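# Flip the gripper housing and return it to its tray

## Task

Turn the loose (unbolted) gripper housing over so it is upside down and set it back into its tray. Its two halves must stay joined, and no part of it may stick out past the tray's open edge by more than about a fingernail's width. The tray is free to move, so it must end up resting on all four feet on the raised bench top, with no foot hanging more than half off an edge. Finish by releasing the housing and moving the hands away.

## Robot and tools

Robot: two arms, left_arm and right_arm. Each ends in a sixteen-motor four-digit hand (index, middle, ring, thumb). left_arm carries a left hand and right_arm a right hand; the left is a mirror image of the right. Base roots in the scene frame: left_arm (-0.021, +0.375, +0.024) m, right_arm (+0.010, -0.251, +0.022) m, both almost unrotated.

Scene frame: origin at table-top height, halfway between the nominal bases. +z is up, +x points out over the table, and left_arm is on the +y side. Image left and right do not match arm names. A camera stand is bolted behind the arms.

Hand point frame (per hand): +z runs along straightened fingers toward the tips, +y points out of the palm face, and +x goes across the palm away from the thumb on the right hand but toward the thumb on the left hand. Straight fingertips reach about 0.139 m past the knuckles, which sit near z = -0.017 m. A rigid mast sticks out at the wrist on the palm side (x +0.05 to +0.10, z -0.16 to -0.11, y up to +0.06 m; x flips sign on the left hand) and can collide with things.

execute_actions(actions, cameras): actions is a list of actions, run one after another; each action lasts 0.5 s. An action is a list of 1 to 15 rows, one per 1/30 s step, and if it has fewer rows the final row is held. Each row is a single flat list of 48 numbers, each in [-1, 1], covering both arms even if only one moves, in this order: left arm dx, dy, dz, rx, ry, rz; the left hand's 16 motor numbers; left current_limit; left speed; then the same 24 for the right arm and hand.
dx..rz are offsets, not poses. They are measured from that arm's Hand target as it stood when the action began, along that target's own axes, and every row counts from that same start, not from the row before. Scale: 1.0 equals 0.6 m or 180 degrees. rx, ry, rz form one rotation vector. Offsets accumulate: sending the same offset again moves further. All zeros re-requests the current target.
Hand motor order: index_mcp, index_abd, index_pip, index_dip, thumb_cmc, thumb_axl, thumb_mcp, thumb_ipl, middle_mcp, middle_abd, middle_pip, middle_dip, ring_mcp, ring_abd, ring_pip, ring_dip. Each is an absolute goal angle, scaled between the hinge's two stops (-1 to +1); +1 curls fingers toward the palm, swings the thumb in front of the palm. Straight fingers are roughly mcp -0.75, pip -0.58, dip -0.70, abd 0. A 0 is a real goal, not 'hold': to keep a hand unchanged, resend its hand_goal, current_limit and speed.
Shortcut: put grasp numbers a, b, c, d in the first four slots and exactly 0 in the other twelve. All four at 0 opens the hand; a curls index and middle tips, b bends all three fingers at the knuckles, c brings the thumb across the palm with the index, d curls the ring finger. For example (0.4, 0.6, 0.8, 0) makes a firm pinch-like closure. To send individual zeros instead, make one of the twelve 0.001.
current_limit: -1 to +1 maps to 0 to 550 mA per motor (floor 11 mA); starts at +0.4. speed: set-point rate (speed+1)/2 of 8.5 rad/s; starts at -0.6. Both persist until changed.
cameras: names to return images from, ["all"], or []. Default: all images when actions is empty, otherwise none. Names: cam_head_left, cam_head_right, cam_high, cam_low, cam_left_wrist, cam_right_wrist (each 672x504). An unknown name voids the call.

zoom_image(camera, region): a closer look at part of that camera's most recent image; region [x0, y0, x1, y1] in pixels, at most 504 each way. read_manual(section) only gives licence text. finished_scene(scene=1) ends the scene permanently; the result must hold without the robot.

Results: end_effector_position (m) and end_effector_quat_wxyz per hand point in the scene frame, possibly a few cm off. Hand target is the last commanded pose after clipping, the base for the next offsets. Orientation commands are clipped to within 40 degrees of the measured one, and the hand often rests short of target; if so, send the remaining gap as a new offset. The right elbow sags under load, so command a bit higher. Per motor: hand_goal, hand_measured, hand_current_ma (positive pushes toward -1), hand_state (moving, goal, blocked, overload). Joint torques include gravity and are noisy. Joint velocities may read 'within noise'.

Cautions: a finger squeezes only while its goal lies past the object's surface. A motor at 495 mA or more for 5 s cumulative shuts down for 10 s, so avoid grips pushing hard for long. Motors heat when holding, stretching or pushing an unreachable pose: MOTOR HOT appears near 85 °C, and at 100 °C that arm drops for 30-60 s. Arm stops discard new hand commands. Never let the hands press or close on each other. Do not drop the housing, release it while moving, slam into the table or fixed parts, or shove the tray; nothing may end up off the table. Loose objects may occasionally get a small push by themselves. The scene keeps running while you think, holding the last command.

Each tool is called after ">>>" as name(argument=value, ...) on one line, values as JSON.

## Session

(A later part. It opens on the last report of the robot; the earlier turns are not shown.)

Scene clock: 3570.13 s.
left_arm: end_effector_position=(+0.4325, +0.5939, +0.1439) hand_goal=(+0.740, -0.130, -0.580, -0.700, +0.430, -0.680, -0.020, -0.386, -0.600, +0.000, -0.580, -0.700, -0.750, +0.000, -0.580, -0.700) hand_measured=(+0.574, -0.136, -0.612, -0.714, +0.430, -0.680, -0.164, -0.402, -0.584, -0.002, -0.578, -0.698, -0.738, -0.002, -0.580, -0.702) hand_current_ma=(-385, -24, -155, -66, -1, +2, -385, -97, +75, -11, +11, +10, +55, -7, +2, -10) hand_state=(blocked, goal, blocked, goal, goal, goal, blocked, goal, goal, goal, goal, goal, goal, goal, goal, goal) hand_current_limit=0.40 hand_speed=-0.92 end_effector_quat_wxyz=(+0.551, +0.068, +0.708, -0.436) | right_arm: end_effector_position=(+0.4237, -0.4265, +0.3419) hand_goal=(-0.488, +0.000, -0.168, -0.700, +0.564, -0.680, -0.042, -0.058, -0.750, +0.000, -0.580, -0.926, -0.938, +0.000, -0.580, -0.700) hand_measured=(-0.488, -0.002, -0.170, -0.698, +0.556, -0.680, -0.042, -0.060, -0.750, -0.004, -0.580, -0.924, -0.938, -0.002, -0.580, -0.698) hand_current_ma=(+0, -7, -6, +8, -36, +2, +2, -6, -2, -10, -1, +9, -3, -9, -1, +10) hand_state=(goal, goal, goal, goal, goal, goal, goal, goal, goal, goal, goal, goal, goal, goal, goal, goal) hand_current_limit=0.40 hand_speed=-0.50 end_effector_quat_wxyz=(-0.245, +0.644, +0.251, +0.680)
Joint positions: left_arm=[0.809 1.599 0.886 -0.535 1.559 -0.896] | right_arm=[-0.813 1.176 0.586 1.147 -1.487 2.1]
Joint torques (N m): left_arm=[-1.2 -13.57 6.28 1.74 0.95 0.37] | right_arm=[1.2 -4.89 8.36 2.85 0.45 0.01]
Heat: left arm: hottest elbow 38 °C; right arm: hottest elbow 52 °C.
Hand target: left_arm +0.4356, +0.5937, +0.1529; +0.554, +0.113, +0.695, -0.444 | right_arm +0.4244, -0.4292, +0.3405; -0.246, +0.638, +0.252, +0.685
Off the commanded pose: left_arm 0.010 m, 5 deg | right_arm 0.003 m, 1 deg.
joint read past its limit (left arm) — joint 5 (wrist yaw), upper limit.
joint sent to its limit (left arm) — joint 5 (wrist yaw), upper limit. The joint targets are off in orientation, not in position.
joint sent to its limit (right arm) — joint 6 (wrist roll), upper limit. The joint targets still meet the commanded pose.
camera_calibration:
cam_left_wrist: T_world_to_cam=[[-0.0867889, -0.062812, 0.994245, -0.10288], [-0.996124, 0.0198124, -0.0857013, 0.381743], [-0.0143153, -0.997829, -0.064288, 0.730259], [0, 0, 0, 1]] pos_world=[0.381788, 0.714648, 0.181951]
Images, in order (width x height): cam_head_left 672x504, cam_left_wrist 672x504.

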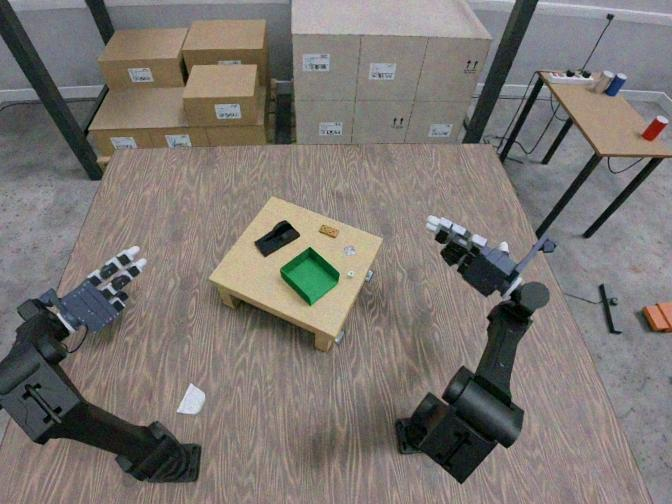

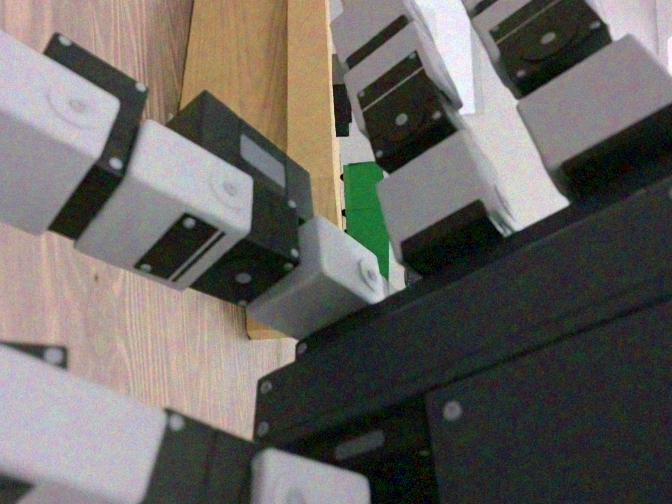

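>>> execute_actions(actions=[[[-0.0277,0.0045,0,0,0,0.061,0.74,-0.13,-0.58,-0.70,0.43,-0.68,-0.02,-0.386,-0.60,0.001,-0.58,-0.70,-0.75,0.001,-0.58,-0.70,0.40,-0.92,0,0,0,0,0,0,0,0,0.75,0,0,0,0,0,0,0,0,0,0,0,0,0,0.4,-0.5]],[[-0.0277,0.0045,0,0,0,0.061,0.74,-0.13,-0.58,-0.70,0.43,-0.68,-0.02,-0.386,-0.60,0.001,-0.58,-0.70,-0.75,0.001,-0.58,-0.70,0.40,-0.92,0,0,0,0,0,0,0,0,0.75,0,0,0,0,0,0,0,0,0,0,0,0,0,0.4,-0.5]],[[-0.0277,0.0045,0,0,0,0.061,0.74,-0.13,-0.58,-0.70,0.43,-0.68,-0.02,-0.386,-0.60,0.001,-0.58,-0.70,-0.75,0.001,-0.58,-0.70,0.40,-0.92,0,0,0,0,0,0,0,0,0.75,0,0,0,0,0,0,0,0,0,0,0,0,0,0.4,-0.5]],[[-0.0277,0.0045,0,0,0,0.061,0.74,-0.13,-0.58,-0.70,0.43,-0.68,-0.02,-0.386,-0.60,0.001,-0.58,-0.70,-0.75,0.001,-0.58,-0.70,0.40,-0.92,0,0,0,0,0,0,0,0,0.75,0,0,0,0,0,0,0,0,0,0,0,0,0,0.4,-0.5]]], cameras=["cam_head_left","cam_low","cam_high"])

Scene clock: 3582.93 s.
left_arm: end_effector_position=(+0.4525, +0.6140, +0.2014) hand_goal=(+0.740, -0.130, -0.580, -0.700, +0.430, -0.680, -0.020, -0.386, -0.600, +0.000, -0.580, -0.700, -0.750, +0.000, -0.580, -0.700) hand_measured=(+0.574, -0.138, -0.612, -0.714, +0.426, -0.680, -0.164, -0.402, -0.598, -0.002, -0.578, -0.698, -0.748, -0.002, -0.580, -0.702) hand_current_ma=(-385, -32, -155, -66, -18, +2, -385, -97, +6, -11, +11, +10, +7, -7, +2, -10) hand_state=(blocked, goal, blocked, goal, goal, goal, blocked, goal, goal, goal, goal, goal, goal, goal, goal, goal) hand_current_limit=0.40 hand_speed=-0.92 end_effector_quat_wxyz=(+0.675, +0.325, +0.632, -0.200) | right_arm: end_effector_position=(+0.4237, -0.4265, +0.3419) hand_goal=(-0.488, +0.000, -0.168, -0.700, +0.564, -0.680, -0.042, -0.058, -0.750, +0.000, -0.580, -0.926, -0.938, +0.000, -0.580, -0.700) hand_measured=(-0.488, -0.002, -0.170, -0.698, +0.556, -0.680, -0.042, -0.060, -0.750, -0.004, -0.580, -0.924, -0.938, -0.002, -0.580, -0.698) hand_current_ma=(+0, -7, -6, +8, -36, +2, +2, -6, -2, -10, -1, +9, -3, -9, -1, +10) hand_state=(goal, goal, goal, goal, goal, goal, goal, goal, goal, goal, goal, goal, goal, goal, goal, goal) hand_current_limit=0.40 hand_speed=-0.50 end_effector_quat_wxyz=(-0.245, +0.644, +0.251, +0.680)
Joint positions: left_arm=[0.808 1.575 0.811 -0.154 1.559 -0.465] | right_arm=[-0.813 1.176 0.586 1.147 -1.487 2.1]
Joint torques (N m): left_arm=[-1.44 -13.63 6.39 2.37 0.78 0.42] | right_arm=[0.15 -5.19 8.12 2.86 0.46 0.03]
Heat: left arm: hottest elbow 38 °C; right arm: hottest elbow 52 °C.
Hand target: left_arm +0.4538, +0.6106, +0.2139; +0.680, +0.365, +0.602, -0.205 | right_arm +0.4244, -0.4292, +0.3405; -0.246, +0.638, +0.252, +0.685
Off the commanded pose: left_arm 0.013 m, 6 deg | right_arm 0.003 m, 1 deg.
joint read past its limit (left arm) — joint 5 (wrist yaw), upper limit.
joint sent to its limit (left arm) — joint 5 (wrist yaw), upper limit. The joint targets are off in orientation, not in position.
joint sent to its limit (right arm) — joint 6 (wrist roll), upper limit. The joint targets still meet the commanded pose.
Images, in order (width x height): cam_head_left 672x504, cam_high 672x504, cam_low 672x504.

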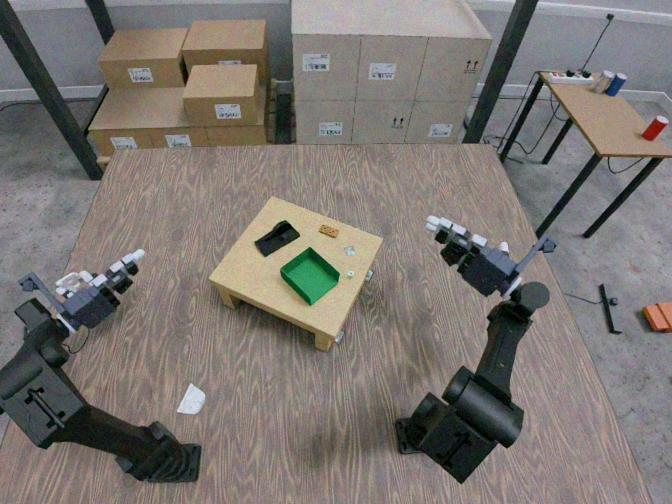

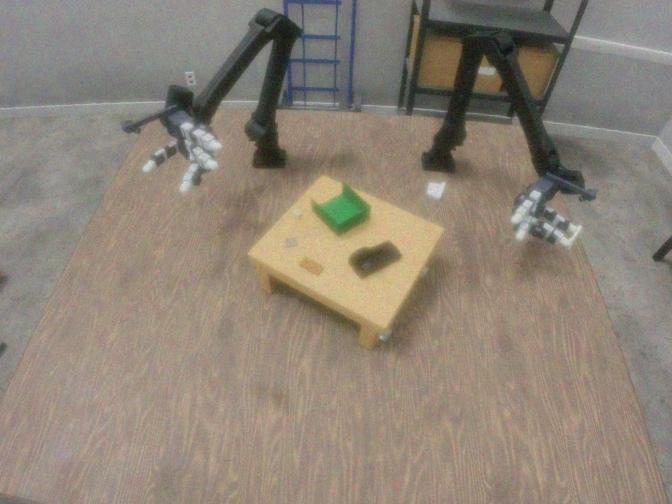

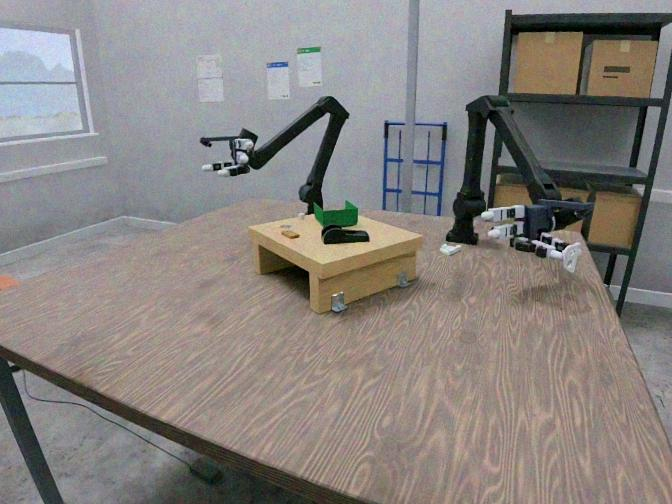

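>>> execute_actions(actions=[[[-0.0277,0.0045,0,0,0,0.061,0.74,-0.13,-0.58,-0.70,0.43,-0.68,-0.02,-0.386,-0.60,0.001,-0.58,-0.70,-0.75,0.001,-0.58,-0.70,0.40,-0.92,0,0,0,0,0,0,0,0,0.75,0,0,0,0,0,0,0,0,0,0,0,0,0,0.4,-0.5]],[[-0.0277,0.0045,0,0,0,0.061,0.74,-0.13,-0.58,-0.70,0.43,-0.68,-0.02,-0.386,-0.60,0.001,-0.58,-0.70,-0.75,0.001,-0.58,-0.70,0.40,-0.92,0,0,0,0,0,0,0,0,0.75,0,0,0,0,0,0,0,0,0,0,0,0,0,0.4,-0.5]],[[-0.0138,0.0022,0,0,0,0.03,0.74,-0.13,-0.58,-0.70,0.43,-0.68,-0.02,-0.386,-0.60,0.001,-0.58,-0.70,-0.75,0.001,-0.58,-0.70,0.40,-0.92,0,0,0,0,0,0,0,0,0.75,0,0,0,0,0,0,0,0,0,0,0,0,0,0.4,-0.5]],[[0,-0.05,0,0,0,0,0.74,-0.13,-0.58,-0.70,0.43,-0.68,-0.02,-0.386,-0.60,0.001,-0.58,-0.70,-0.75,0.001,-0.58,-0.70,0.40,-0.92,0,0,0,0,0,0,0,0,0.75,0,0,0,0,0,0,0,0,0,0,0,0,0,0.4,-0.5]],[[0,-0.05,0,0,0,0,0.74,-0.13,-0.58,-0.70,0.43,-0.68,-0.02,-0.386,-0.60,0.001,-0.58,-0.70,-0.75,0.001,-0.58,-0.70,0.40,-0.92,0,0,0,0,0,0,0,0,0.75,0,0,0,0,0,0,0,0,0,0,0,0,0,0.4,-0.5]]], cameras=["cam_head_left","cam_low"])

Scene clock: 3629.33 s.
left_arm: end_effector_position=(+0.4147, +0.5744, +0.2042) hand_goal=(+0.740, -0.130, -0.580, -0.700, +0.430, -0.680, -0.020, -0.386, -0.600, +0.000, -0.580, -0.700, -0.750, +0.000, -0.580, -0.700) hand_measured=(+0.574, -0.138, -0.612, -0.714, +0.426, -0.680, -0.164, -0.402, -0.604, -0.002, -0.578, -0.698, -0.754, -0.002, -0.580, -0.702) hand_current_ma=(-385, -33, -155, -66, -23, +2, -385, -97, -21, -11, +5, +10, -21, -7, +2, -10) hand_state=(blocked, goal, blocked, goal, goal, goal, blocked, goal, goal, goal, goal, goal, goal, goal, goal, goal) hand_current_limit=0.40 hand_speed=-0.92 end_effector_quat_wxyz=(+0.704, +0.466, +0.536, -0.033) | right_arm: end_effector_position=(+0.4237, -0.4265, +0.3419) hand_goal=(-0.488, +0.000, -0.168, -0.700, +0.564, -0.680, -0.042, -0.058, -0.750, +0.000, -0.580, -0.926, -0.938, +0.000, -0.580, -0.700) hand_measured=(-0.488, -0.002, -0.170, -0.698, +0.556, -0.680, -0.042, -0.060, -0.750, -0.004, -0.580, -0.924, -0.938, -0.002, -0.580, -0.698) hand_current_ma=(+0, -7, -6, +8, -36, +2, +2, -6, -2, -10, -1, +9, -3, -9, -1, +10) hand_state=(goal, goal, goal, goal, goal, goal, goal, goal, goal, goal, goal, goal, goal, goal, goal, goal) hand_current_limit=0.40 hand_speed=-0.50 end_effector_quat_wxyz=(-0.245, +0.644, +0.251, +0.680)
Joint positions: left_arm=[0.808 1.568 0.626 0.128 1.56 -0.089] | right_arm=[-0.813 1.176 0.586 1.147 -1.487 2.1]
Joint torques (N m): left_arm=[-0.5 -11.46 5.6 2.3 0.7 0.41] | right_arm=[1.26 -4.37 8.28 2.84 0.44 0]
Heat: left arm: hottest elbow 38 °C; right arm: hottest elbow 52 °C.
Hand target: left_arm +0.4131, +0.5740, +0.2142; +0.709, +0.497, +0.499, -0.038 | right_arm +0.4244, -0.4292, +0.3405; -0.246, +0.638, +0.252, +0.685
Off the commanded pose: left_arm 0.010 m, 6 deg | right_arm 0.003 m, 1 deg.
joint read past its limit (left arm) — joint 5 (wrist yaw), upper limit.
joint sent to its limit (left arm) — joint 5 (wrist yaw), upper limit. The joint targets are off in orientation, not in position.
joint sent to its limit (right arm) — joint 6 (wrist roll), upper limit. The joint targets still meet the commanded pose.
Images, in order (width x height): cam_head_left 672x504, cam_low 672x504.

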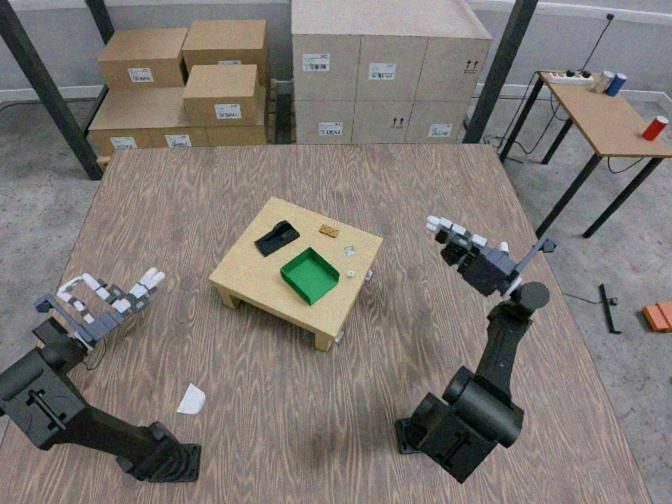

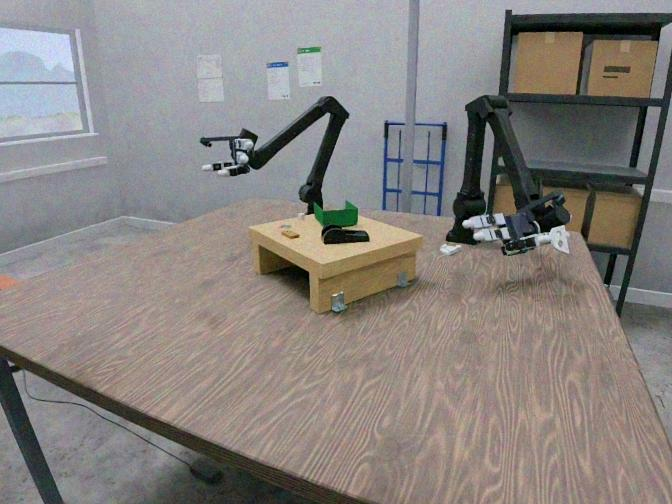

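>>> zoom_image(camera="cam_head_left", region=[20, 240, 190, 380])

>>> zoom_image(camera="cam_low", region=[450, 170, 610, 290])

Scaled by 2.965 from the camera's 672x504 image, which has a finer 960x720 frame.

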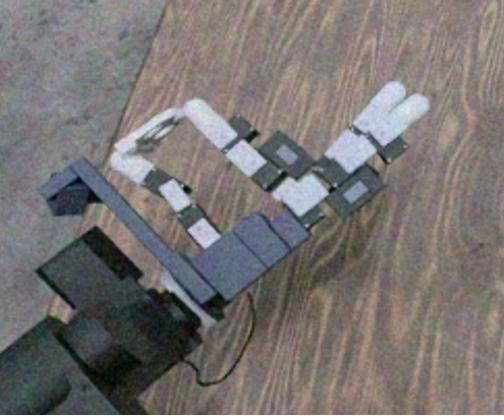

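Scaled by 3.150 from the camera's 672x504 image, which has a finer 960x720 frame.

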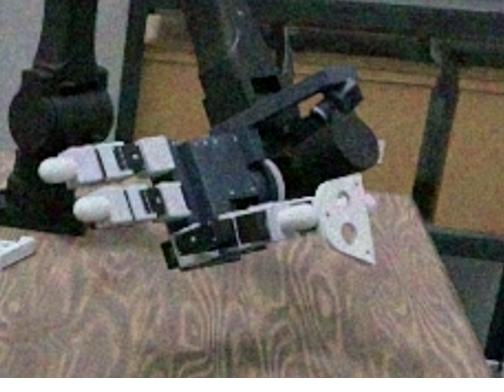

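>>> execute_actions(actions=[[[0.0263,-0.0098,0,0,0,-0.061,0.74,-0.13,-0.58,-0.70,0.43,-0.68,-0.02,-0.386,-0.60,0.001,-0.58,-0.70,-0.75,0.001,-0.58,-0.70,0.40,-0.92,0,0,0,0,0,0,0,0,0.75,0,0,0,0,0,0,0,0,0,0,0,0,0,0.4,-0.5]],[[0.0263,-0.0098,0,0,0,-0.061,0.74,-0.13,-0.58,-0.70,0.43,-0.68,-0.02,-0.386,-0.60,0.001,-0.58,-0.70,-0.75,0.001,-0.58,-0.70,0.40,-0.92,0,0,0,0,0,0,0,0,0.75,0,0,0,0,0,0,0,0,0,0,0,0,0,0.4,-0.5]],[[0.0263,-0.0098,0,0,0,-0.061,0.74,-0.13,-0.58,-0.70,0.43,-0.68,-0.02,-0.386,-0.60,0.001,-0.58,-0.70,-0.75,0.001,-0.58,-0.70,0.40,-0.92,0,0,0,0,0,0,0,0,0.75,0,0,0,0,0,0,0,0,0,0,0,0,0,0.4,-0.5]]], cameras=["cam_head_left","cam_low"])

Scene clock: 3654.20 s.
left_arm: end_effector_position=(+0.4110, +0.5710, +0.1501) hand_goal=(+0.740, -0.130, -0.580, -0.700, +0.430, -0.680, -0.020, -0.386, -0.600, +0.000, -0.580, -0.700, -0.750, +0.000, -0.580, -0.700) hand_measured=(+0.574, -0.138, -0.612, -0.714, +0.426, -0.680, -0.164, -0.402, -0.604, -0.002, -0.578, -0.698, -0.754, -0.002, -0.580, -0.702) hand_current_ma=(-385, -33, -155, -66, -23, +2, -385, -97, -21, -11, +5, +10, -21, -7, +2, -10) hand_state=(blocked, goal, blocked, goal, goal, goal, blocked, goal, goal, goal, goal, goal, goal, goal, goal, goal) hand_current_limit=0.40 hand_speed=-0.92 end_effector_quat_wxyz=(+0.668, +0.308, +0.641, -0.219) | right_arm: end_effector_position=(+0.4237, -0.4265, +0.3419) hand_goal=(-0.488, +0.000, -0.168, -0.700, +0.564, -0.680, -0.042, -0.058, -0.750, +0.000, -0.580, -0.926, -0.938, +0.000, -0.580, -0.700) hand_measured=(-0.488, -0.002, -0.170, -0.698, +0.556, -0.680, -0.042, -0.060, -0.750, -0.004, -0.580, -0.924, -0.938, -0.002, -0.580, -0.698) hand_current_ma=(+0, -7, -6, +8, -36, +2, +2, -6, -2, -10, -1, +9, -3, -9, -1, +10) hand_state=(goal, goal, goal, goal, goal, goal, goal, goal, goal, goal, goal, goal, goal, goal, goal, goal) hand_current_limit=0.40 hand_speed=-0.50 end_effector_quat_wxyz=(-0.245, +0.644, +0.251, +0.680)
Joint positions: left_arm=[0.808 1.567 0.648 -0.186 1.559 -0.333] | right_arm=[-0.813 1.176 0.586 1.147 -1.487 2.1]
Joint torques (N m): left_arm=[-0.73 -11.4 8.18 0.79 0.89 0.07] | right_arm=[1.14 -5.3 8.24 2.67 0.48 0.01]
Heat: left arm: hottest elbow 37 °C; right arm: hottest elbow 52 °C.
Hand target: left_arm +0.4201, +0.5797, +0.1651; +0.669, +0.335, +0.619, -0.238 | right_arm +0.4244, -0.4292, +0.3405; -0.246, +0.638, +0.252, +0.685
Off the commanded pose: left_arm 0.020 m, 5 deg | right_arm 0.003 m, 1 deg.
joint read past its limit (left arm) — joint 5 (wrist yaw), upper limit.
joint sent to its limit (left arm) — joint 5 (wrist yaw), upper limit. The joint targets are off in orientation, not in position.
joint sent to its limit (right arm) — joint 6 (wrist roll), upper limit. The joint targets still meet the commanded pose.
Images, in order (width x height): cam_head_left 672x504, cam_low 672x504.

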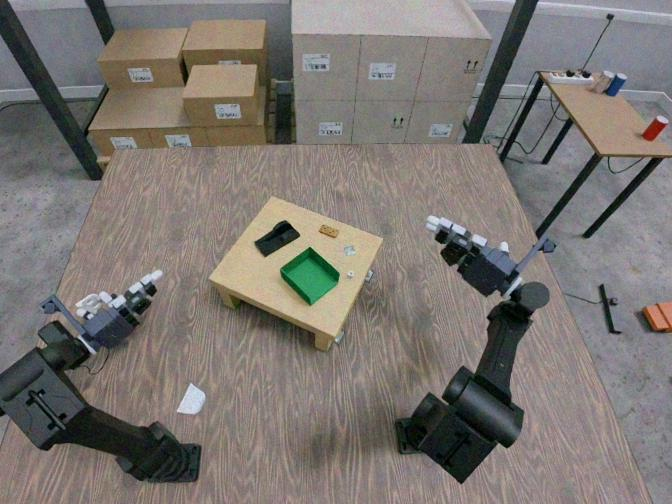

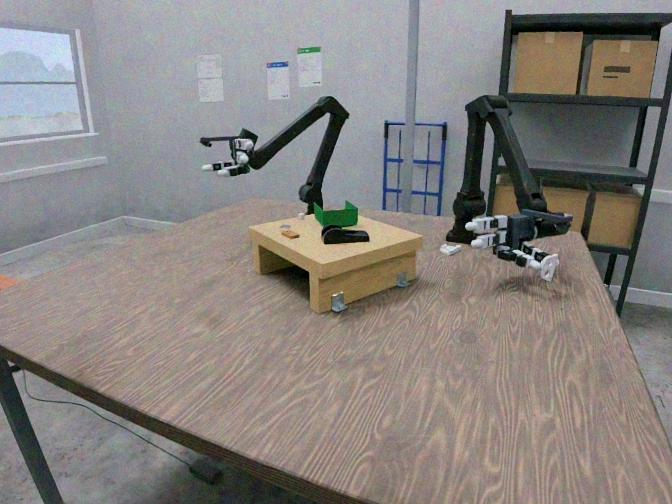

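>>> execute_actions(actions=[[[0.035,-0.005,0,0,0,0,0.74,-0.13,-0.58,-0.70,0.43,-0.68,-0.02,-0.386,-0.60,0.001,-0.58,-0.70,-0.75,0.001,-0.58,-0.70,0.40,-0.92,0,0,0,0,0,0,0,0,0.75,0,0,0,0,0,0,0,0,0,0,0,0,0,0.4,-0.5]],[[0.035,-0.005,0,0,0,0,0.74,-0.13,-0.58,-0.70,0.43,-0.68,-0.02,-0.386,-0.60,0.001,-0.58,-0.70,-0.75,0.001,-0.58,-0.70,0.40,-0.92,0,0,0,0,0,0,0,0,0.75,0,0,0,0,0,0,0,0,0,0,0,0,0,0.4,-0.5]]], cameras=["cam_head_left","cam_low","cam_left_wrist"])

>>> zoom_image(camera="cam_low", region=[450, 190, 610, 310])

Scene clock: 3666.57 s.
left_arm: end_effector_position=(+0.4112, +0.5711, +0.1141) hand_goal=(+0.740, -0.130, -0.580, -0.700, +0.430, -0.680, -0.020, -0.386, -0.600, +0.000, -0.580, -0.700, -0.750, +0.000, -0.580, -0.700) hand_measured=(+0.574, -0.138, -0.612, -0.714, +0.426, -0.680, -0.164, -0.402, -0.604, -0.002, -0.578, -0.698, -0.754, -0.002, -0.580, -0.702) hand_current_ma=(-385, -33, -155, -66, -23, +2, -385, -97, -15, -11, +5, +10, -16, -7, +2, -10) hand_state=(blocked, goal, blocked, goal, goal, goal, blocked, goal, goal, goal, goal, goal, goal, goal, goal, goal) hand_current_limit=0.40 hand_speed=-0.92 end_effector_quat_wxyz=(+0.664, +0.295, +0.647, -0.233) | right_arm: end_effector_position=(+0.4237, -0.4265, +0.3419) hand_goal=(-0.488, +0.000, -0.168, -0.700, +0.564, -0.680, -0.042, -0.058, -0.750, +0.000, -0.580, -0.926, -0.938, +0.000, -0.580, -0.700) hand_measured=(-0.488, -0.002, -0.170, -0.698, +0.556, -0.680, -0.042, -0.060, -0.750, -0.004, -0.580, -0.924, -0.938, -0.002, -0.580, -0.698) hand_current_ma=(+0, -7, -6, +8, -36, +2, +2, -6, -2, -10, -1, +9, -3, -9, -1, +10) hand_state=(goal, goal, goal, goal, goal, goal, goal, goal, goal, goal, goal, goal, goal, goal, goal, goal) hand_current_limit=0.40 hand_speed=-0.50 end_effector_quat_wxyz=(-0.245, +0.644, +0.251, +0.680)
Joint positions: left_arm=[0.808 1.667 0.648 -0.162 1.559 -0.3] | right_arm=[-0.813 1.176 0.586 1.147 -1.487 2.1]
Joint torques (N m): left_arm=[-0.85 -10.23 6.97 1.99 0.91 0.42] | right_arm=[1.03 -5.13 8.34 2.76 0.44 -0.01]
Heat: left arm: hottest elbow 38 °C; right arm: hottest elbow 52 °C.
Hand target: left_arm +0.4207, +0.5798, +0.1227; +0.669, +0.335, +0.619, -0.238 | right_arm +0.4244, -0.4292, +0.3405; -0.246, +0.638, +0.252, +0.685
Off the commanded pose: left_arm 0.016 m, 6 deg | right_arm 0.003 m, 1 deg.
joint read past its limit (left arm) — joint 5 (wrist yaw), upper limit.
joint sent to its limit (left arm) — joint 5 (wrist yaw), upper limit. The joint targets are off in orientation, not in position.
joint sent to its limit (right arm) — joint 6 (wrist roll), upper limit. The joint targets still meet the commanded pose.
camera_calibration:
cam_left_wrist: T_world_to_cam=[[-0.497558, -0.485797, 0.718636, 0.365464], [-0.859946, 0.167651, -0.482064, 0.263252], [0.113705, -0.857843, -0.501176, 0.622587], [0, 0, 0, 1]] pos_world=[0.337431, 0.667489, 0.176294]
Images, in order (width x height): cam_head_left 672x504, cam_low 672x504, cam_left_wrist 672x504.

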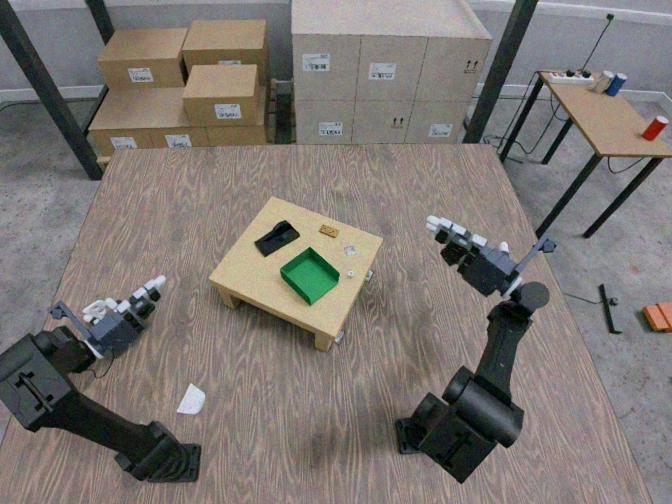

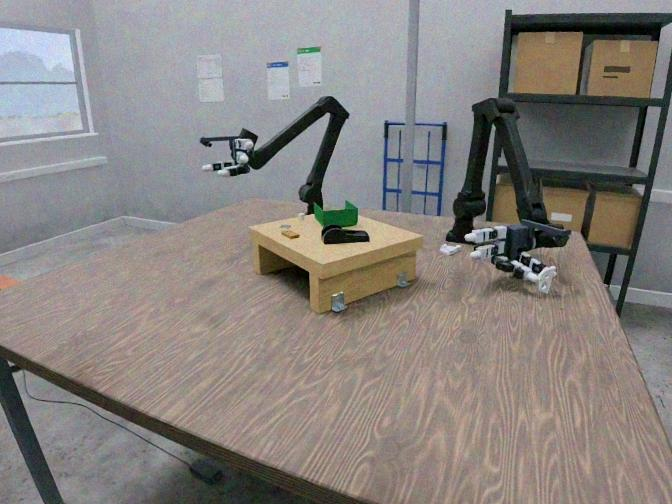

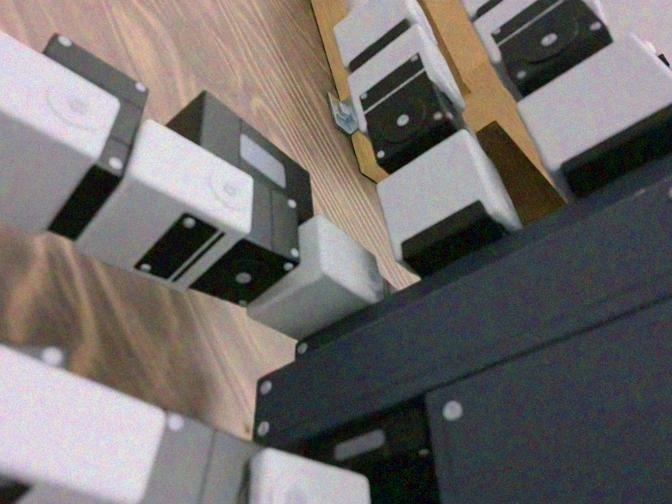

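Scaled by 3.150 from the camera's 672x504 image, which has a finer 960x720 frame.

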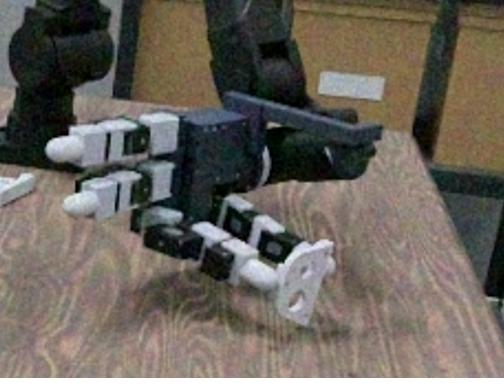

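>>> execute_actions(actions=[[[0.03,-0.004,0,0,0,0,0.74,-0.13,-0.58,-0.70,0.43,-0.68,-0.02,-0.386,-0.60,0.001,-0.58,-0.70,-0.75,0.001,-0.58,-0.70,0.40,-0.92,0,0,0,0,0,0,0,0,0.75,0,0,0,0,0,0,0,0,0,0,0,0,0,0.4,-0.5]]], cameras=["cam_low","cam_head_left"])

>>> zoom_image(camera="cam_low", region=[480, 210, 600, 310])

Scene clock: 3673.27 s.
left_arm: end_effector_position=(+0.4114, +0.5713, +0.0978) hand_goal=(+0.740, -0.130, -0.580, -0.700, +0.430, -0.680, -0.020, -0.386, -0.600, +0.000, -0.580, -0.700, -0.750, +0.000, -0.580, -0.700) hand_measured=(+0.734, -0.138, -0.582, -0.702, +0.424, -0.680, -0.024, -0.388, -0.604, -0.002, -0.578, -0.698, -0.754, -0.002, -0.580, -0.702) hand_current_ma=(-25, -33, -12, -11, -29, +2, -23, -12, -14, -11, +5, +10, -15, -7, +2, -10) hand_state=(goal, goal, goal, goal, goal, goal, goal, goal, goal, goal, goal, goal, goal, goal, goal, goal) hand_current_limit=0.40 hand_speed=-0.92 end_effector_quat_wxyz=(+0.664, +0.296, +0.646, -0.232) | right_arm: end_effector_position=(+0.4237, -0.4265, +0.3419) hand_goal=(-0.488, +0.000, -0.168, -0.700, +0.564, -0.680, -0.042, -0.058, -0.750, +0.000, -0.580, -0.926, -0.938, +0.000, -0.580, -0.700) hand_measured=(-0.488, -0.002, -0.170, -0.698, +0.556, -0.680, -0.042, -0.060, -0.750, -0.004, -0.580, -0.924, -0.938, -0.002, -0.580, -0.698) hand_current_ma=(+0, -7, -6, +8, -36, +2, +2, -6, -2, -10, -1, +9, -3, -9, -1, +10) hand_state=(goal, goal, goal, goal, goal, goal, goal, goal, goal, goal, goal, goal, goal, goal, goal, goal) hand_current_limit=0.40 hand_speed=-0.50 end_effector_quat_wxyz=(-0.245, +0.644, +0.251, +0.680)
Joint positions: left_arm=[0.808 1.719 0.649 -0.14 1.559 -0.266] | right_arm=[-0.813 1.176 0.586 1.147 -1.487 2.1]
Joint torques (N m): left_arm=[-1.14 -10.29 6.74 1.88 0.92 0.43] | right_arm=[0.38 -4.89 8.32 2.65 0.48 0.03]
Heat: left arm: hottest elbow 38 °C; right arm: hottest elbow 51 °C.
Hand target: left_arm +0.4212, +0.5800, +0.1046; +0.669, +0.335, +0.619, -0.237 | right_arm +0.4244, -0.4292, +0.3405; -0.246, +0.638, +0.252, +0.685
Off the commanded pose: left_arm 0.015 m, 6 deg | right_arm 0.003 m, 1 deg.
joint read past its limit (left arm) — joint 5 (wrist yaw), upper limit.
joint sent to its limit (left arm) — joint 5 (wrist yaw), upper limit. The joint targets are off in orientation, not in position.
joint sent to its limit (right arm) — joint 6 (wrist roll), upper limit. The joint targets still meet the commanded pose.
Images, in order (width x height): cam_head_left 672x504, cam_low 672x504.

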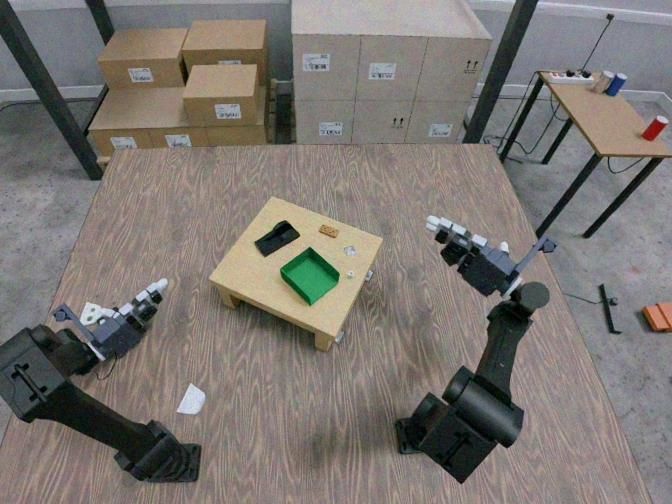

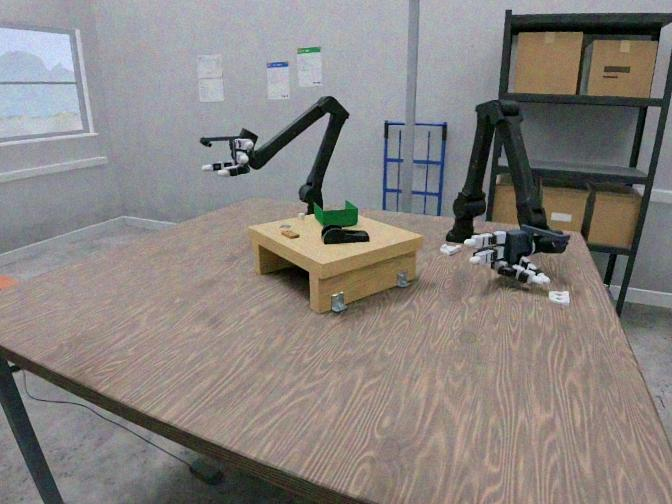

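Scaled by 4.200 from the camera's 672x504 image, which has a finer 960x720 frame.

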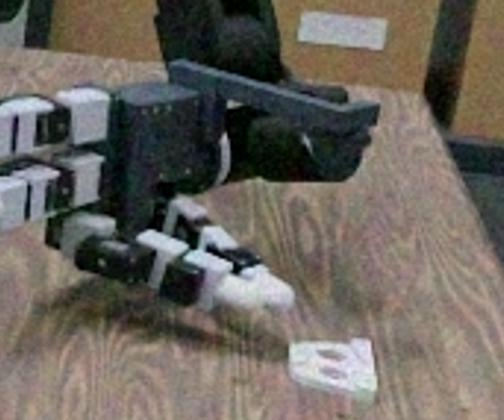

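>>> zoom_image(camera="cam_head_left", region=[50, 280, 150, 370])

>>> zoom_image(camera="cam_low", region=[530, 275, 590, 320])

Scaled by 5.040 from the camera's 672x504 image, which has a finer 960x720 frame.

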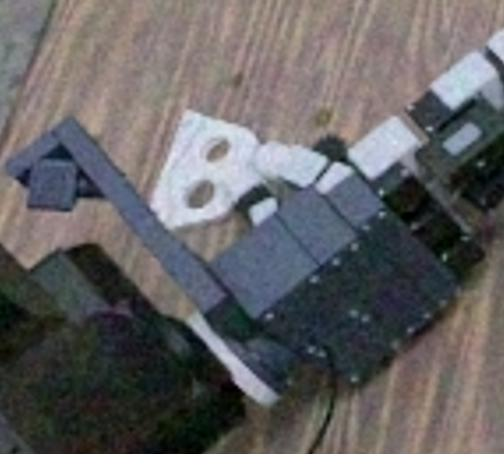

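Scaled by 8.400 from the camera's 672x504 image, which has a finer 960x720 frame.

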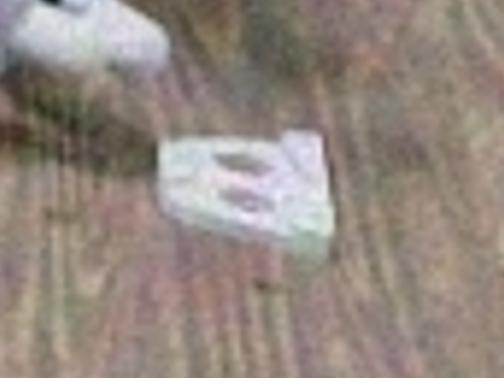

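>>> execute_actions(actions=[[[-0.04,-0.02,0,0,0,0,0.5,-0.13,-0.58,-0.70,0.43,-0.68,-0.20,-0.386,-0.60,0.001,-0.58,-0.70,-0.75,0.001,-0.58,-0.70,0.40,-0.8,0,0,0,0,0,0,0,0,0.75,0,0,0,0,0,0,0,0,0,0,0,0,0,0.4,-0.5]],[[-0.06,-0.06,0,0,0,0,0.5,-0.13,-0.58,-0.70,0.43,-0.68,-0.20,-0.386,-0.60,0.001,-0.58,-0.70,-0.75,0.001,-0.58,-0.70,0.40,-0.8,0,0,0,0,0,0,0,0,0.75,0,0,0,0,0,0,0,0,0,0,0,0,0,0.4,-0.5]]], cameras=["cam_low","cam_head_left","cam_head_right"])

>>> zoom_image(camera="cam_head_left", region=[70, 290, 120, 330])

>>> zoom_image(camera="cam_head_right", region=[60, 280, 130, 340])

>>> zoom_image(camera="cam_low", region=[540, 280, 580, 312])

Scene clock: 3704.90 s.
left_arm: end_effector_position=(+0.3825, +0.5420, +0.1565) hand_goal=(+0.500, -0.130, -0.580, -0.700, +0.430, -0.680, -0.200, -0.386, -0.600, +0.000, -0.580, -0.700, -0.750, +0.000, -0.580, -0.700) hand_measured=(+0.502, -0.138, -0.582, -0.702, +0.424, -0.680, -0.198, -0.388, -0.602, -0.002, -0.578, -0.698, -0.752, -0.002, -0.580, -0.702) hand_current_ma=(+10, -33, -11, -11, -31, +2, +11, -11, -8, -11, +5, +10, -8, -7, +2, -10) hand_state=(goal, goal, goal, goal, goal, goal, goal, goal, goal, goal, goal, goal, goal, goal, goal, goal) hand_current_limit=0.40 hand_speed=-0.80 end_effector_quat_wxyz=(+0.673, +0.320, +0.635, -0.205) | right_arm: end_effector_position=(+0.4237, -0.4265, +0.3419) hand_goal=(-0.488, +0.000, -0.168, -0.700, +0.564, -0.680, -0.042, -0.058, -0.750, +0.000, -0.580, -0.926, -0.938, +0.000, -0.580, -0.700) hand_measured=(-0.488, -0.002, -0.170, -0.698, +0.556, -0.680, -0.042, -0.060, -0.750, -0.004, -0.580, -0.924, -0.938, -0.002, -0.580, -0.698) hand_current_ma=(+0, -7, -6, +8, -36, +2, +2, -6, -2, -10, -1, +9, -3, -9, -1, +10) hand_state=(goal, goal, goal, goal, goal, goal, goal, goal, goal, goal, goal, goal, goal, goal, goal, goal) hand_current_limit=0.40 hand_speed=-0.50 end_effector_quat_wxyz=(-0.245, +0.644, +0.251, +0.680)
Joint positions: left_arm=[0.809 1.467 0.544 -0.209 1.559 -0.267] | right_arm=[-0.813 1.176 0.586 1.147 -1.487 2.1]
Joint torques (N m): left_arm=[-0.15 -9.93 5.08 0.64 0.91 0.08] | right_arm=[0.38 -4.95 8.32 2.58 0.49 0.05]
Heat: left arm: hottest elbow 37 °C; right arm: hottest elbow 51 °C.
Hand target: left_arm +0.3787, +0.5424, +0.1564; +0.669, +0.335, +0.619, -0.238 | right_arm +0.4244, -0.4292, +0.3405; -0.246, +0.638, +0.252, +0.685
Off the commanded pose: left_arm 0.004 m, 4 deg | right_arm 0.003 m, 1 deg.
joint read past its limit (left arm) — joint 5 (wrist yaw), upper limit.
joint sent to its limit (left arm) — joint 5 (wrist yaw), upper limit. The joint targets are off in orientation, not in position.
joint sent to its limit (right arm) — joint 6 (wrist roll), upper limit. The joint targets still meet the commanded pose.
Images, in order (width x height): cam_head_left 672x504, cam_head_right 672x504, cam_low 672x504.

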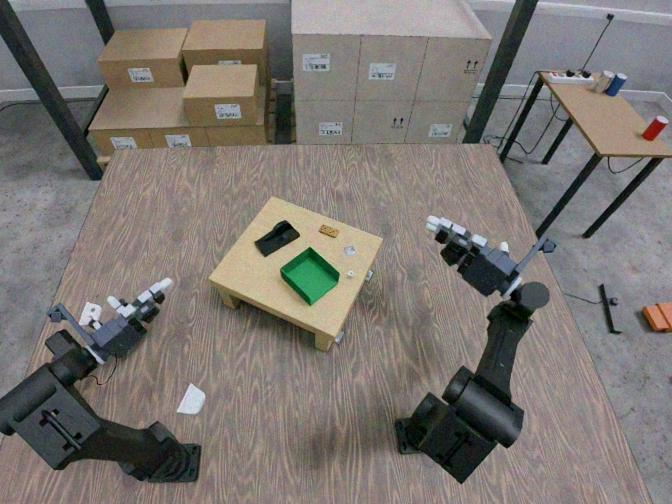

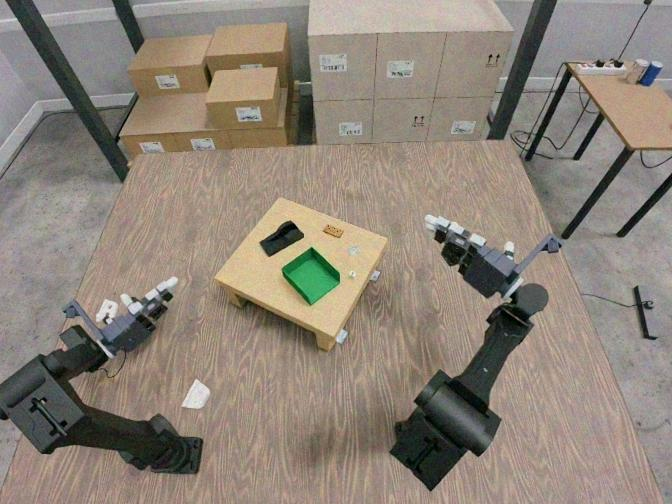

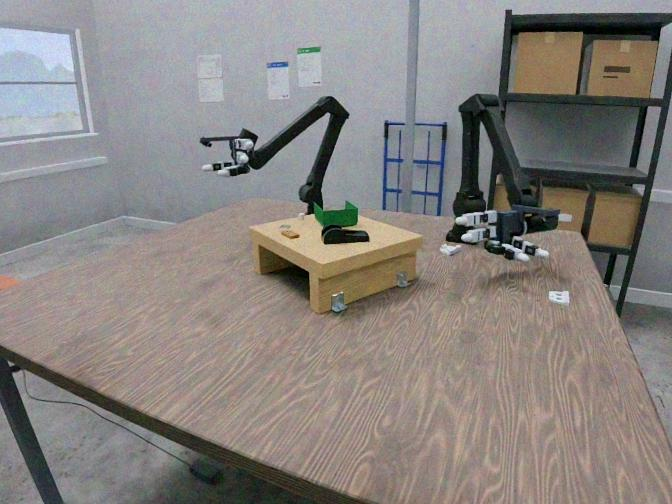

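Scaled by 10.080 from the camera's 672x504 image, which has a finer 960x720 frame.

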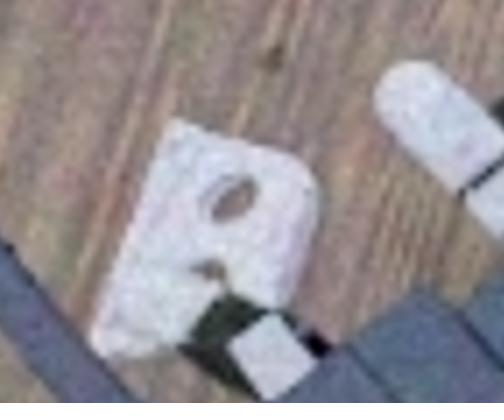

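Scaled by 7.200 from the camera's 672x504 image, which has a finer 960x720 frame.

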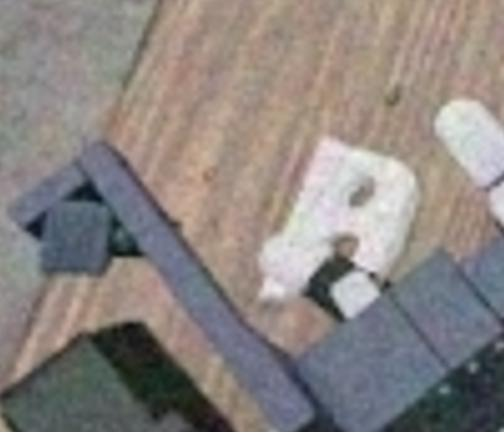

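Scaled by 12.600 from the camera's 672x504 image, which has a finer 960x720 frame.

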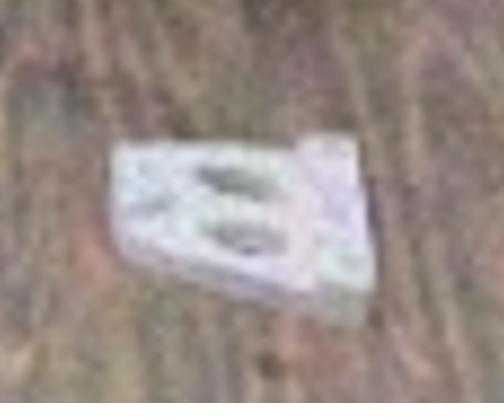

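>>> execute_actions(actions=[[[-0.08,0,0,0,0,0,0.0,-0.13,-0.58,-0.70,0.43,-0.68,-0.40,-0.386,-0.60,0.001,-0.58,-0.70,-0.75,0.001,-0.58,-0.70,0.40,-0.6,0,0,0,0,0,0,0,0,0.75,0,0,0,0,0,0,0,0,0,0,0,0,0,0.4,-0.5]],[[-0.07,0,0,0,0,0,0.0,-0.13,-0.58,-0.70,0.43,-0.68,-0.40,-0.386,-0.60,0.001,-0.58,-0.70,-0.75,0.001,-0.58,-0.70,0.40,-0.6,0,0,0,0,0,0,0,0,0.75,0,0,0,0,0,0,0,0,0,0,0,0,0,0.4,-0.5]],[[0.0375,-0.016,0,0,0,-0.0889,0.0,-0.13,-0.58,-0.70,0.43,-0.68,-0.40,-0.386,-0.60,0.001,-0.58,-0.70,-0.75,0.001,-0.58,-0.70,0.40,-0.6,0,0,0,0,0,0,0,0,0.75,0,0,0,0,0,0,0,0,0,0,0,0,0,0.4,-0.5]],[[0.0375,-0.016,0,0,0,-0.0889,0.0,-0.13,-0.58,-0.70,0.43,-0.68,-0.40,-0.386,-0.60,0.001,-0.58,-0.70,-0.75,0.001,-0.58,-0.70,0.40,-0.6,0,0,0,0,0,0,0,0,0.75,0,0,0,0,0,0,0,0,0,0,0,0,0,0.4,-0.5]],[[0.0375,-0.016,0,0,0,-0.0889,0.0,-0.13,-0.58,-0.70,0.43,-0.68,-0.40,-0.386,-0.60,0.001,-0.58,-0.70,-0.75,0.001,-0.58,-0.70,0.40,-0.6,0,0,0,0,0,0,0,0,0.75,0,0,0,0,0,0,0,0,0,0,0,0,0,0.4,-0.5]],[[0.0375,-0.016,0,0,0,-0.0889,0.0,-0.13,-0.58,-0.70,0.43,-0.68,-0.40,-0.386,-0.60,0.001,-0.58,-0.70,-0.75,0.001,-0.58,-0.70,0.40,-0.6,0,0,0,0,0,0,0,0,0.75,0,0,0,0,0,0,0,0,0,0,0,0,0,0.4,-0.5]]], cameras=["cam_left_wrist","cam_head_left"])

Scene clock: 3740.70 s.
left_arm: end_effector_position=(+0.3174, +0.4823, +0.1646) hand_goal=(+0.000, -0.130, -0.580, -0.700, +0.430, -0.680, -0.400, -0.386, -0.600, +0.000, -0.580, -0.700, -0.750, +0.000, -0.580, -0.700) hand_measured=(+0.002, -0.138, -0.582, -0.702, +0.422, -0.680, -0.398, -0.388, -0.594, -0.002, -0.578, -0.698, -0.744, -0.002, -0.580, -0.702) hand_current_ma=(+14, -32, -6, -10, -36, +2, +11, -8, +30, -11, +5, +10, +31, -8, +2, -10) hand_state=(goal, goal, goal, goal, goal, goal, goal, goal, goal, goal, goal, goal, goal, goal, goal, goal) hand_current_limit=0.40 hand_speed=-0.60 end_effector_quat_wxyz=(+0.457, -0.075, +0.709, -0.532) | right_arm: end_effector_position=(+0.4237, -0.4265, +0.3419) hand_goal=(-0.488, +0.000, -0.168, -0.700, +0.564, -0.680, -0.042, -0.058, -0.750, +0.000, -0.580, -0.926, -0.938, +0.000, -0.580, -0.700) hand_measured=(-0.488, -0.002, -0.170, -0.698, +0.556, -0.680, -0.042, -0.060, -0.750, -0.004, -0.580, -0.924, -0.938, -0.002, -0.580, -0.698) hand_current_ma=(+0, -7, -6, +8, -36, +2, +2, -6, -2, -10, -1, +9, -3, -9, -1, +10) hand_state=(goal, goal, goal, goal, goal, goal, goal, goal, goal, goal, goal, goal, goal, goal, goal, goal) hand_current_limit=0.40 hand_speed=-0.50 end_effector_quat_wxyz=(-0.245, +0.644, +0.251, +0.680)
Joint positions: left_arm=[0.824 1.257 0.67 -1.079 1.554 -0.87] | right_arm=[-0.813 1.176 0.586 1.147 -1.487 2.1]
Joint torques (N m): left_arm=[-0.03 -5.83 9.78 0.09 0.8 -0.03] | right_arm=[1.03 -5.13 8.36 2.71 0.47 -0.04]
Heat: left arm: hottest elbow 37 °C; right arm: hottest elbow 51 °C.
Hand target: left_arm +0.3254, +0.4946, +0.1722; +0.442, -0.044, +0.703, -0.556 | right_arm +0.4244, -0.4292, +0.3405; -0.246, +0.638, +0.252, +0.685
Off the commanded pose: left_arm 0.016 m, 5 deg | right_arm 0.003 m, 1 deg.
joint sent to its limit (right arm) — joint 6 (wrist roll), upper limit. The joint targets still meet the commanded pose.
camera_calibration:
cam_left_wrist: T_world_to_cam=[[0.183703, 0.216031, 0.958949, -0.354967], [-0.982746, 0.0190023, 0.183981, 0.222918], [0.0215234, -0.976202, 0.215794, 0.550645], [0, 0, 0, 1]] pos_world=[0.272428, 0.609988, 0.180556]
Images, in order (width x height): cam_head_left 672x504, cam_left_wrist 672x504.

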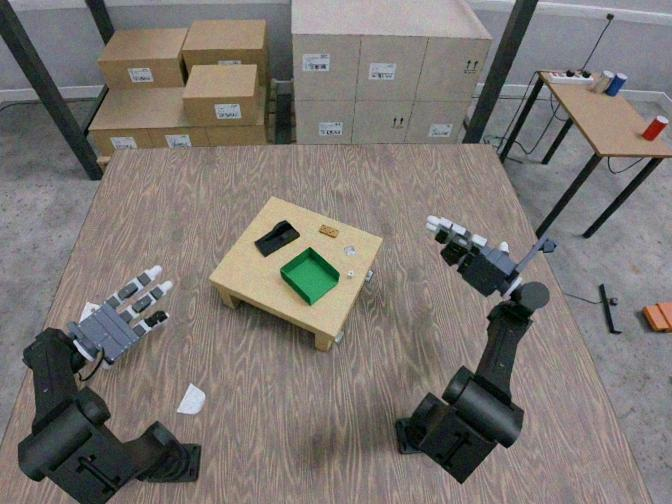

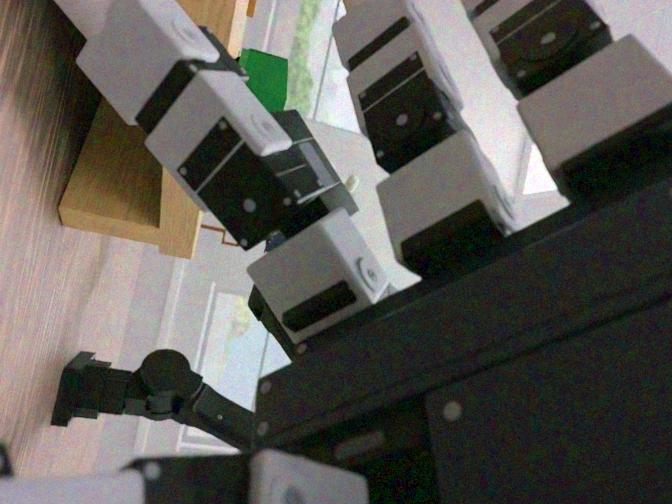

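>>> execute_actions(actions=[[[-0.0405,0.005,0,0,0,0.0889,-0.75,0.08,-0.58,-0.70,0.43,-0.68,-0.35,-0.386,-0.75,-0.08,-0.58,-0.70,0.30,0.001,-0.58,-0.70,0.40,-0.6,0,0,0,0,0,0,0,0,0.75,0,0,0,0,0,0,0,0,0,0,0,0,0,0.4,-0.5]],[[-0.0405,0.005,0,0,0,0.0889,-0.75,0.08,-0.58,-0.70,0.97,-0.68,-0.35,-0.386,-0.75,-0.08,-0.58,-0.70,0.30,0.001,-0.58,-0.70,0.40,-0.6,0,0,0,0,0,0,0,0,0.75,0,0,0,0,0,0,0,0,0,0,0,0,0,0.4,-0.5]],[[-0.0405,0.005,0,0,0,0.0889,-0.75,0.08,-0.58,-0.70,0.97,-0.68,-0.35,-0.386,-0.75,-0.08,-0.58,-0.70,0.30,0.001,-0.58,-0.70,0.40,-0.6,0,0,0,0,0,0,0,0,0.75,0,0,0,0,0,0,0,0,0,0,0,0,0,0.4,-0.5]],[[-0.08,0.04,0,0,0,0,-0.75,0.08,-0.58,-0.70,0.97,-0.68,-0.35,-0.386,-0.75,-0.08,-0.58,-0.70,0.30,0.001,-0.58,-0.70,0.40,-0.6,0,0,0,0,0,0,0,0,0.75,0,0,0,0,0,0,0,0,0,0,0,0,0,0.4,-0.5]],[[-0.08,0.08,0,0,0,0,-0.75,0.08,-0.58,-0.70,0.97,-0.68,-0.35,-0.386,-0.75,-0.08,-0.58,-0.70,0.30,0.001,-0.58,-0.70,0.40,-0.6,0,0,0,0,0,0,0,0,0.75,0,0,0,0,0,0,0,0,0,0,0,0,0,0.4,-0.5]],[[-0.06,0.08,0,0,0,0,-0.75,0.08,-0.58,-0.70,0.97,-0.68,-0.35,-0.386,-0.75,-0.08,-0.58,-0.70,0.30,0.001,-0.58,-0.70,0.40,-0.6,0,0,0,0,0,0,0,0,0.75,0,0,0,0,0,0,0,0,0,0,0,0,0,0.4,-0.5]],[[0.1396,0,-0.0577,0,0.1667,0,-0.75,0.08,-0.58,-0.70,0.97,-0.68,-0.35,-0.386,-0.75,-0.08,-0.58,-0.70,0.30,0.001,-0.58,-0.70,0.40,-0.6,0,0,0,0,0,0,0,0,0.75,0,0,0,0,0,0,0,0,0,0,0,0,0,0.4,-0.5]]], cameras=["cam_left_wrist","cam_head_left"])

Scene clock: 3797.17 s.
left_arm: end_effector_position=(+0.4196, +0.6268, +0.2418) hand_goal=(-0.750, +0.080, -0.580, -0.700, +0.970, -0.680, -0.350, -0.386, -0.750, -0.080, -0.580, -0.700, +0.300, +0.000, -0.580, -0.700) hand_measured=(-0.748, +0.074, -0.580, -0.702, +0.954, -0.680, -0.350, -0.388, -0.748, -0.082, -0.578, -0.698, +0.298, -0.002, -0.580, -0.702) hand_current_ma=(+9, -26, -4, -10, -74, +2, -2, -8, +9, -10, +5, +10, -6, -9, +2, -10) hand_state=(goal, goal, goal, goal, goal, goal, goal, goal, goal, goal, goal, goal, goal, goal, goal, goal) hand_current_limit=0.40 hand_speed=-0.60 end_effector_quat_wxyz=(+0.454, +0.271, +0.816, -0.234) | right_arm: end_effector_position=(+0.4237, -0.4265, +0.3419) hand_goal=(-0.488, +0.000, -0.168, -0.700, +0.564, -0.680, -0.042, -0.058, -0.750, +0.000, -0.580, -0.926, -0.938, +0.000, -0.580, -0.700) hand_measured=(-0.488, -0.002, -0.170, -0.698, +0.556, -0.680, -0.042, -0.060, -0.750, -0.004, -0.580, -0.924, -0.938, -0.002, -0.580, -0.698) hand_current_ma=(+0, -7, -6, +8, -36, +2, +2, -6, -2, -10, -1, +9, -3, -9, -1, +10) hand_state=(goal, goal, goal, goal, goal, goal, goal, goal, goal, goal, goal, goal, goal, goal, goal, goal) hand_current_limit=0.40 hand_speed=-0.50 end_effector_quat_wxyz=(-0.245, +0.644, +0.251, +0.680)
Joint positions: left_arm=[0.802 1.459 1.171 -1.32 1.073 -0.112] | right_arm=[-0.813 1.176 0.586 1.147 -1.487 2.1]
Joint torques (N m): left_arm=[-1.03 -10.7 11.41 0.24 0.69 0.39] | right_arm=[0.79 -5.6 8.29 2.55 0.49 0]
Heat: left arm: hottest elbow 42 °C; right arm: hottest elbow 51 °C.
Hand target: left_arm +0.4331, +0.6390, +0.2545; +0.437, +0.323, +0.800, -0.253 | right_arm +0.4244, -0.4292, +0.3405; -0.246, +0.638, +0.252, +0.685
Off the commanded pose: left_arm 0.022 m, 7 deg | right_arm 0.003 m, 1 deg.
joint sent to its limit (right arm) — joint 6 (wrist roll), upper limit. The joint targets still meet the commanded pose.
camera_calibration:
cam_left_wrist: T_world_to_cam=[[-0.0870038, -0.62613, 0.77485, 0.206924], [-0.983721, 0.176764, 0.03238, 0.244552], [-0.157239, -0.759418, -0.631316, 0.816835], [0, 0, 0, 1]] pos_world=[0.387013, 0.706653, 0.347427]
Images, in order (width x height): cam_head_left 672x504, cam_left_wrist 672x504.

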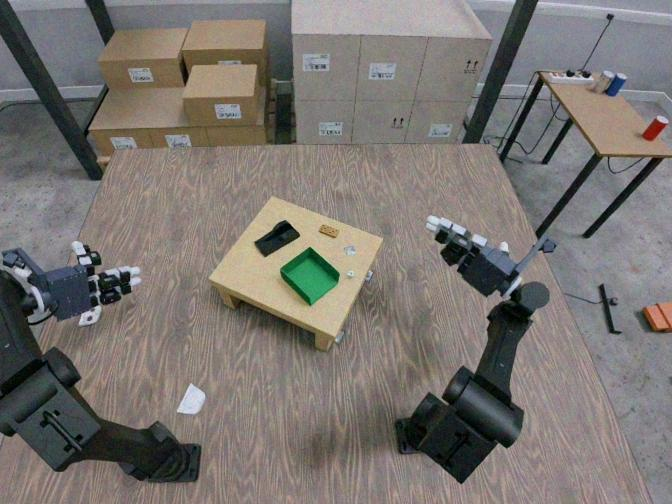

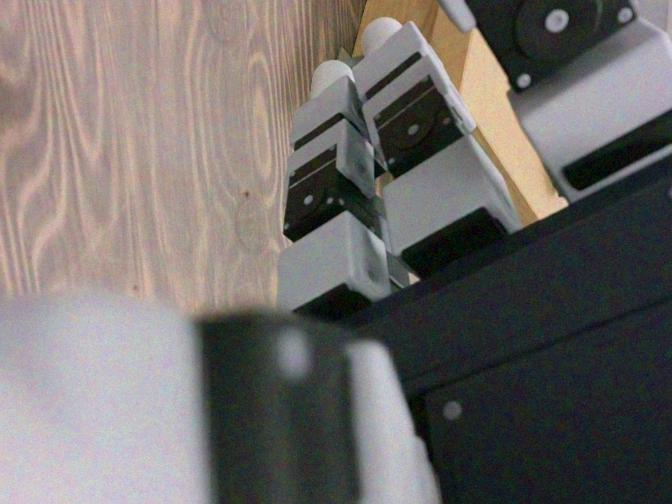

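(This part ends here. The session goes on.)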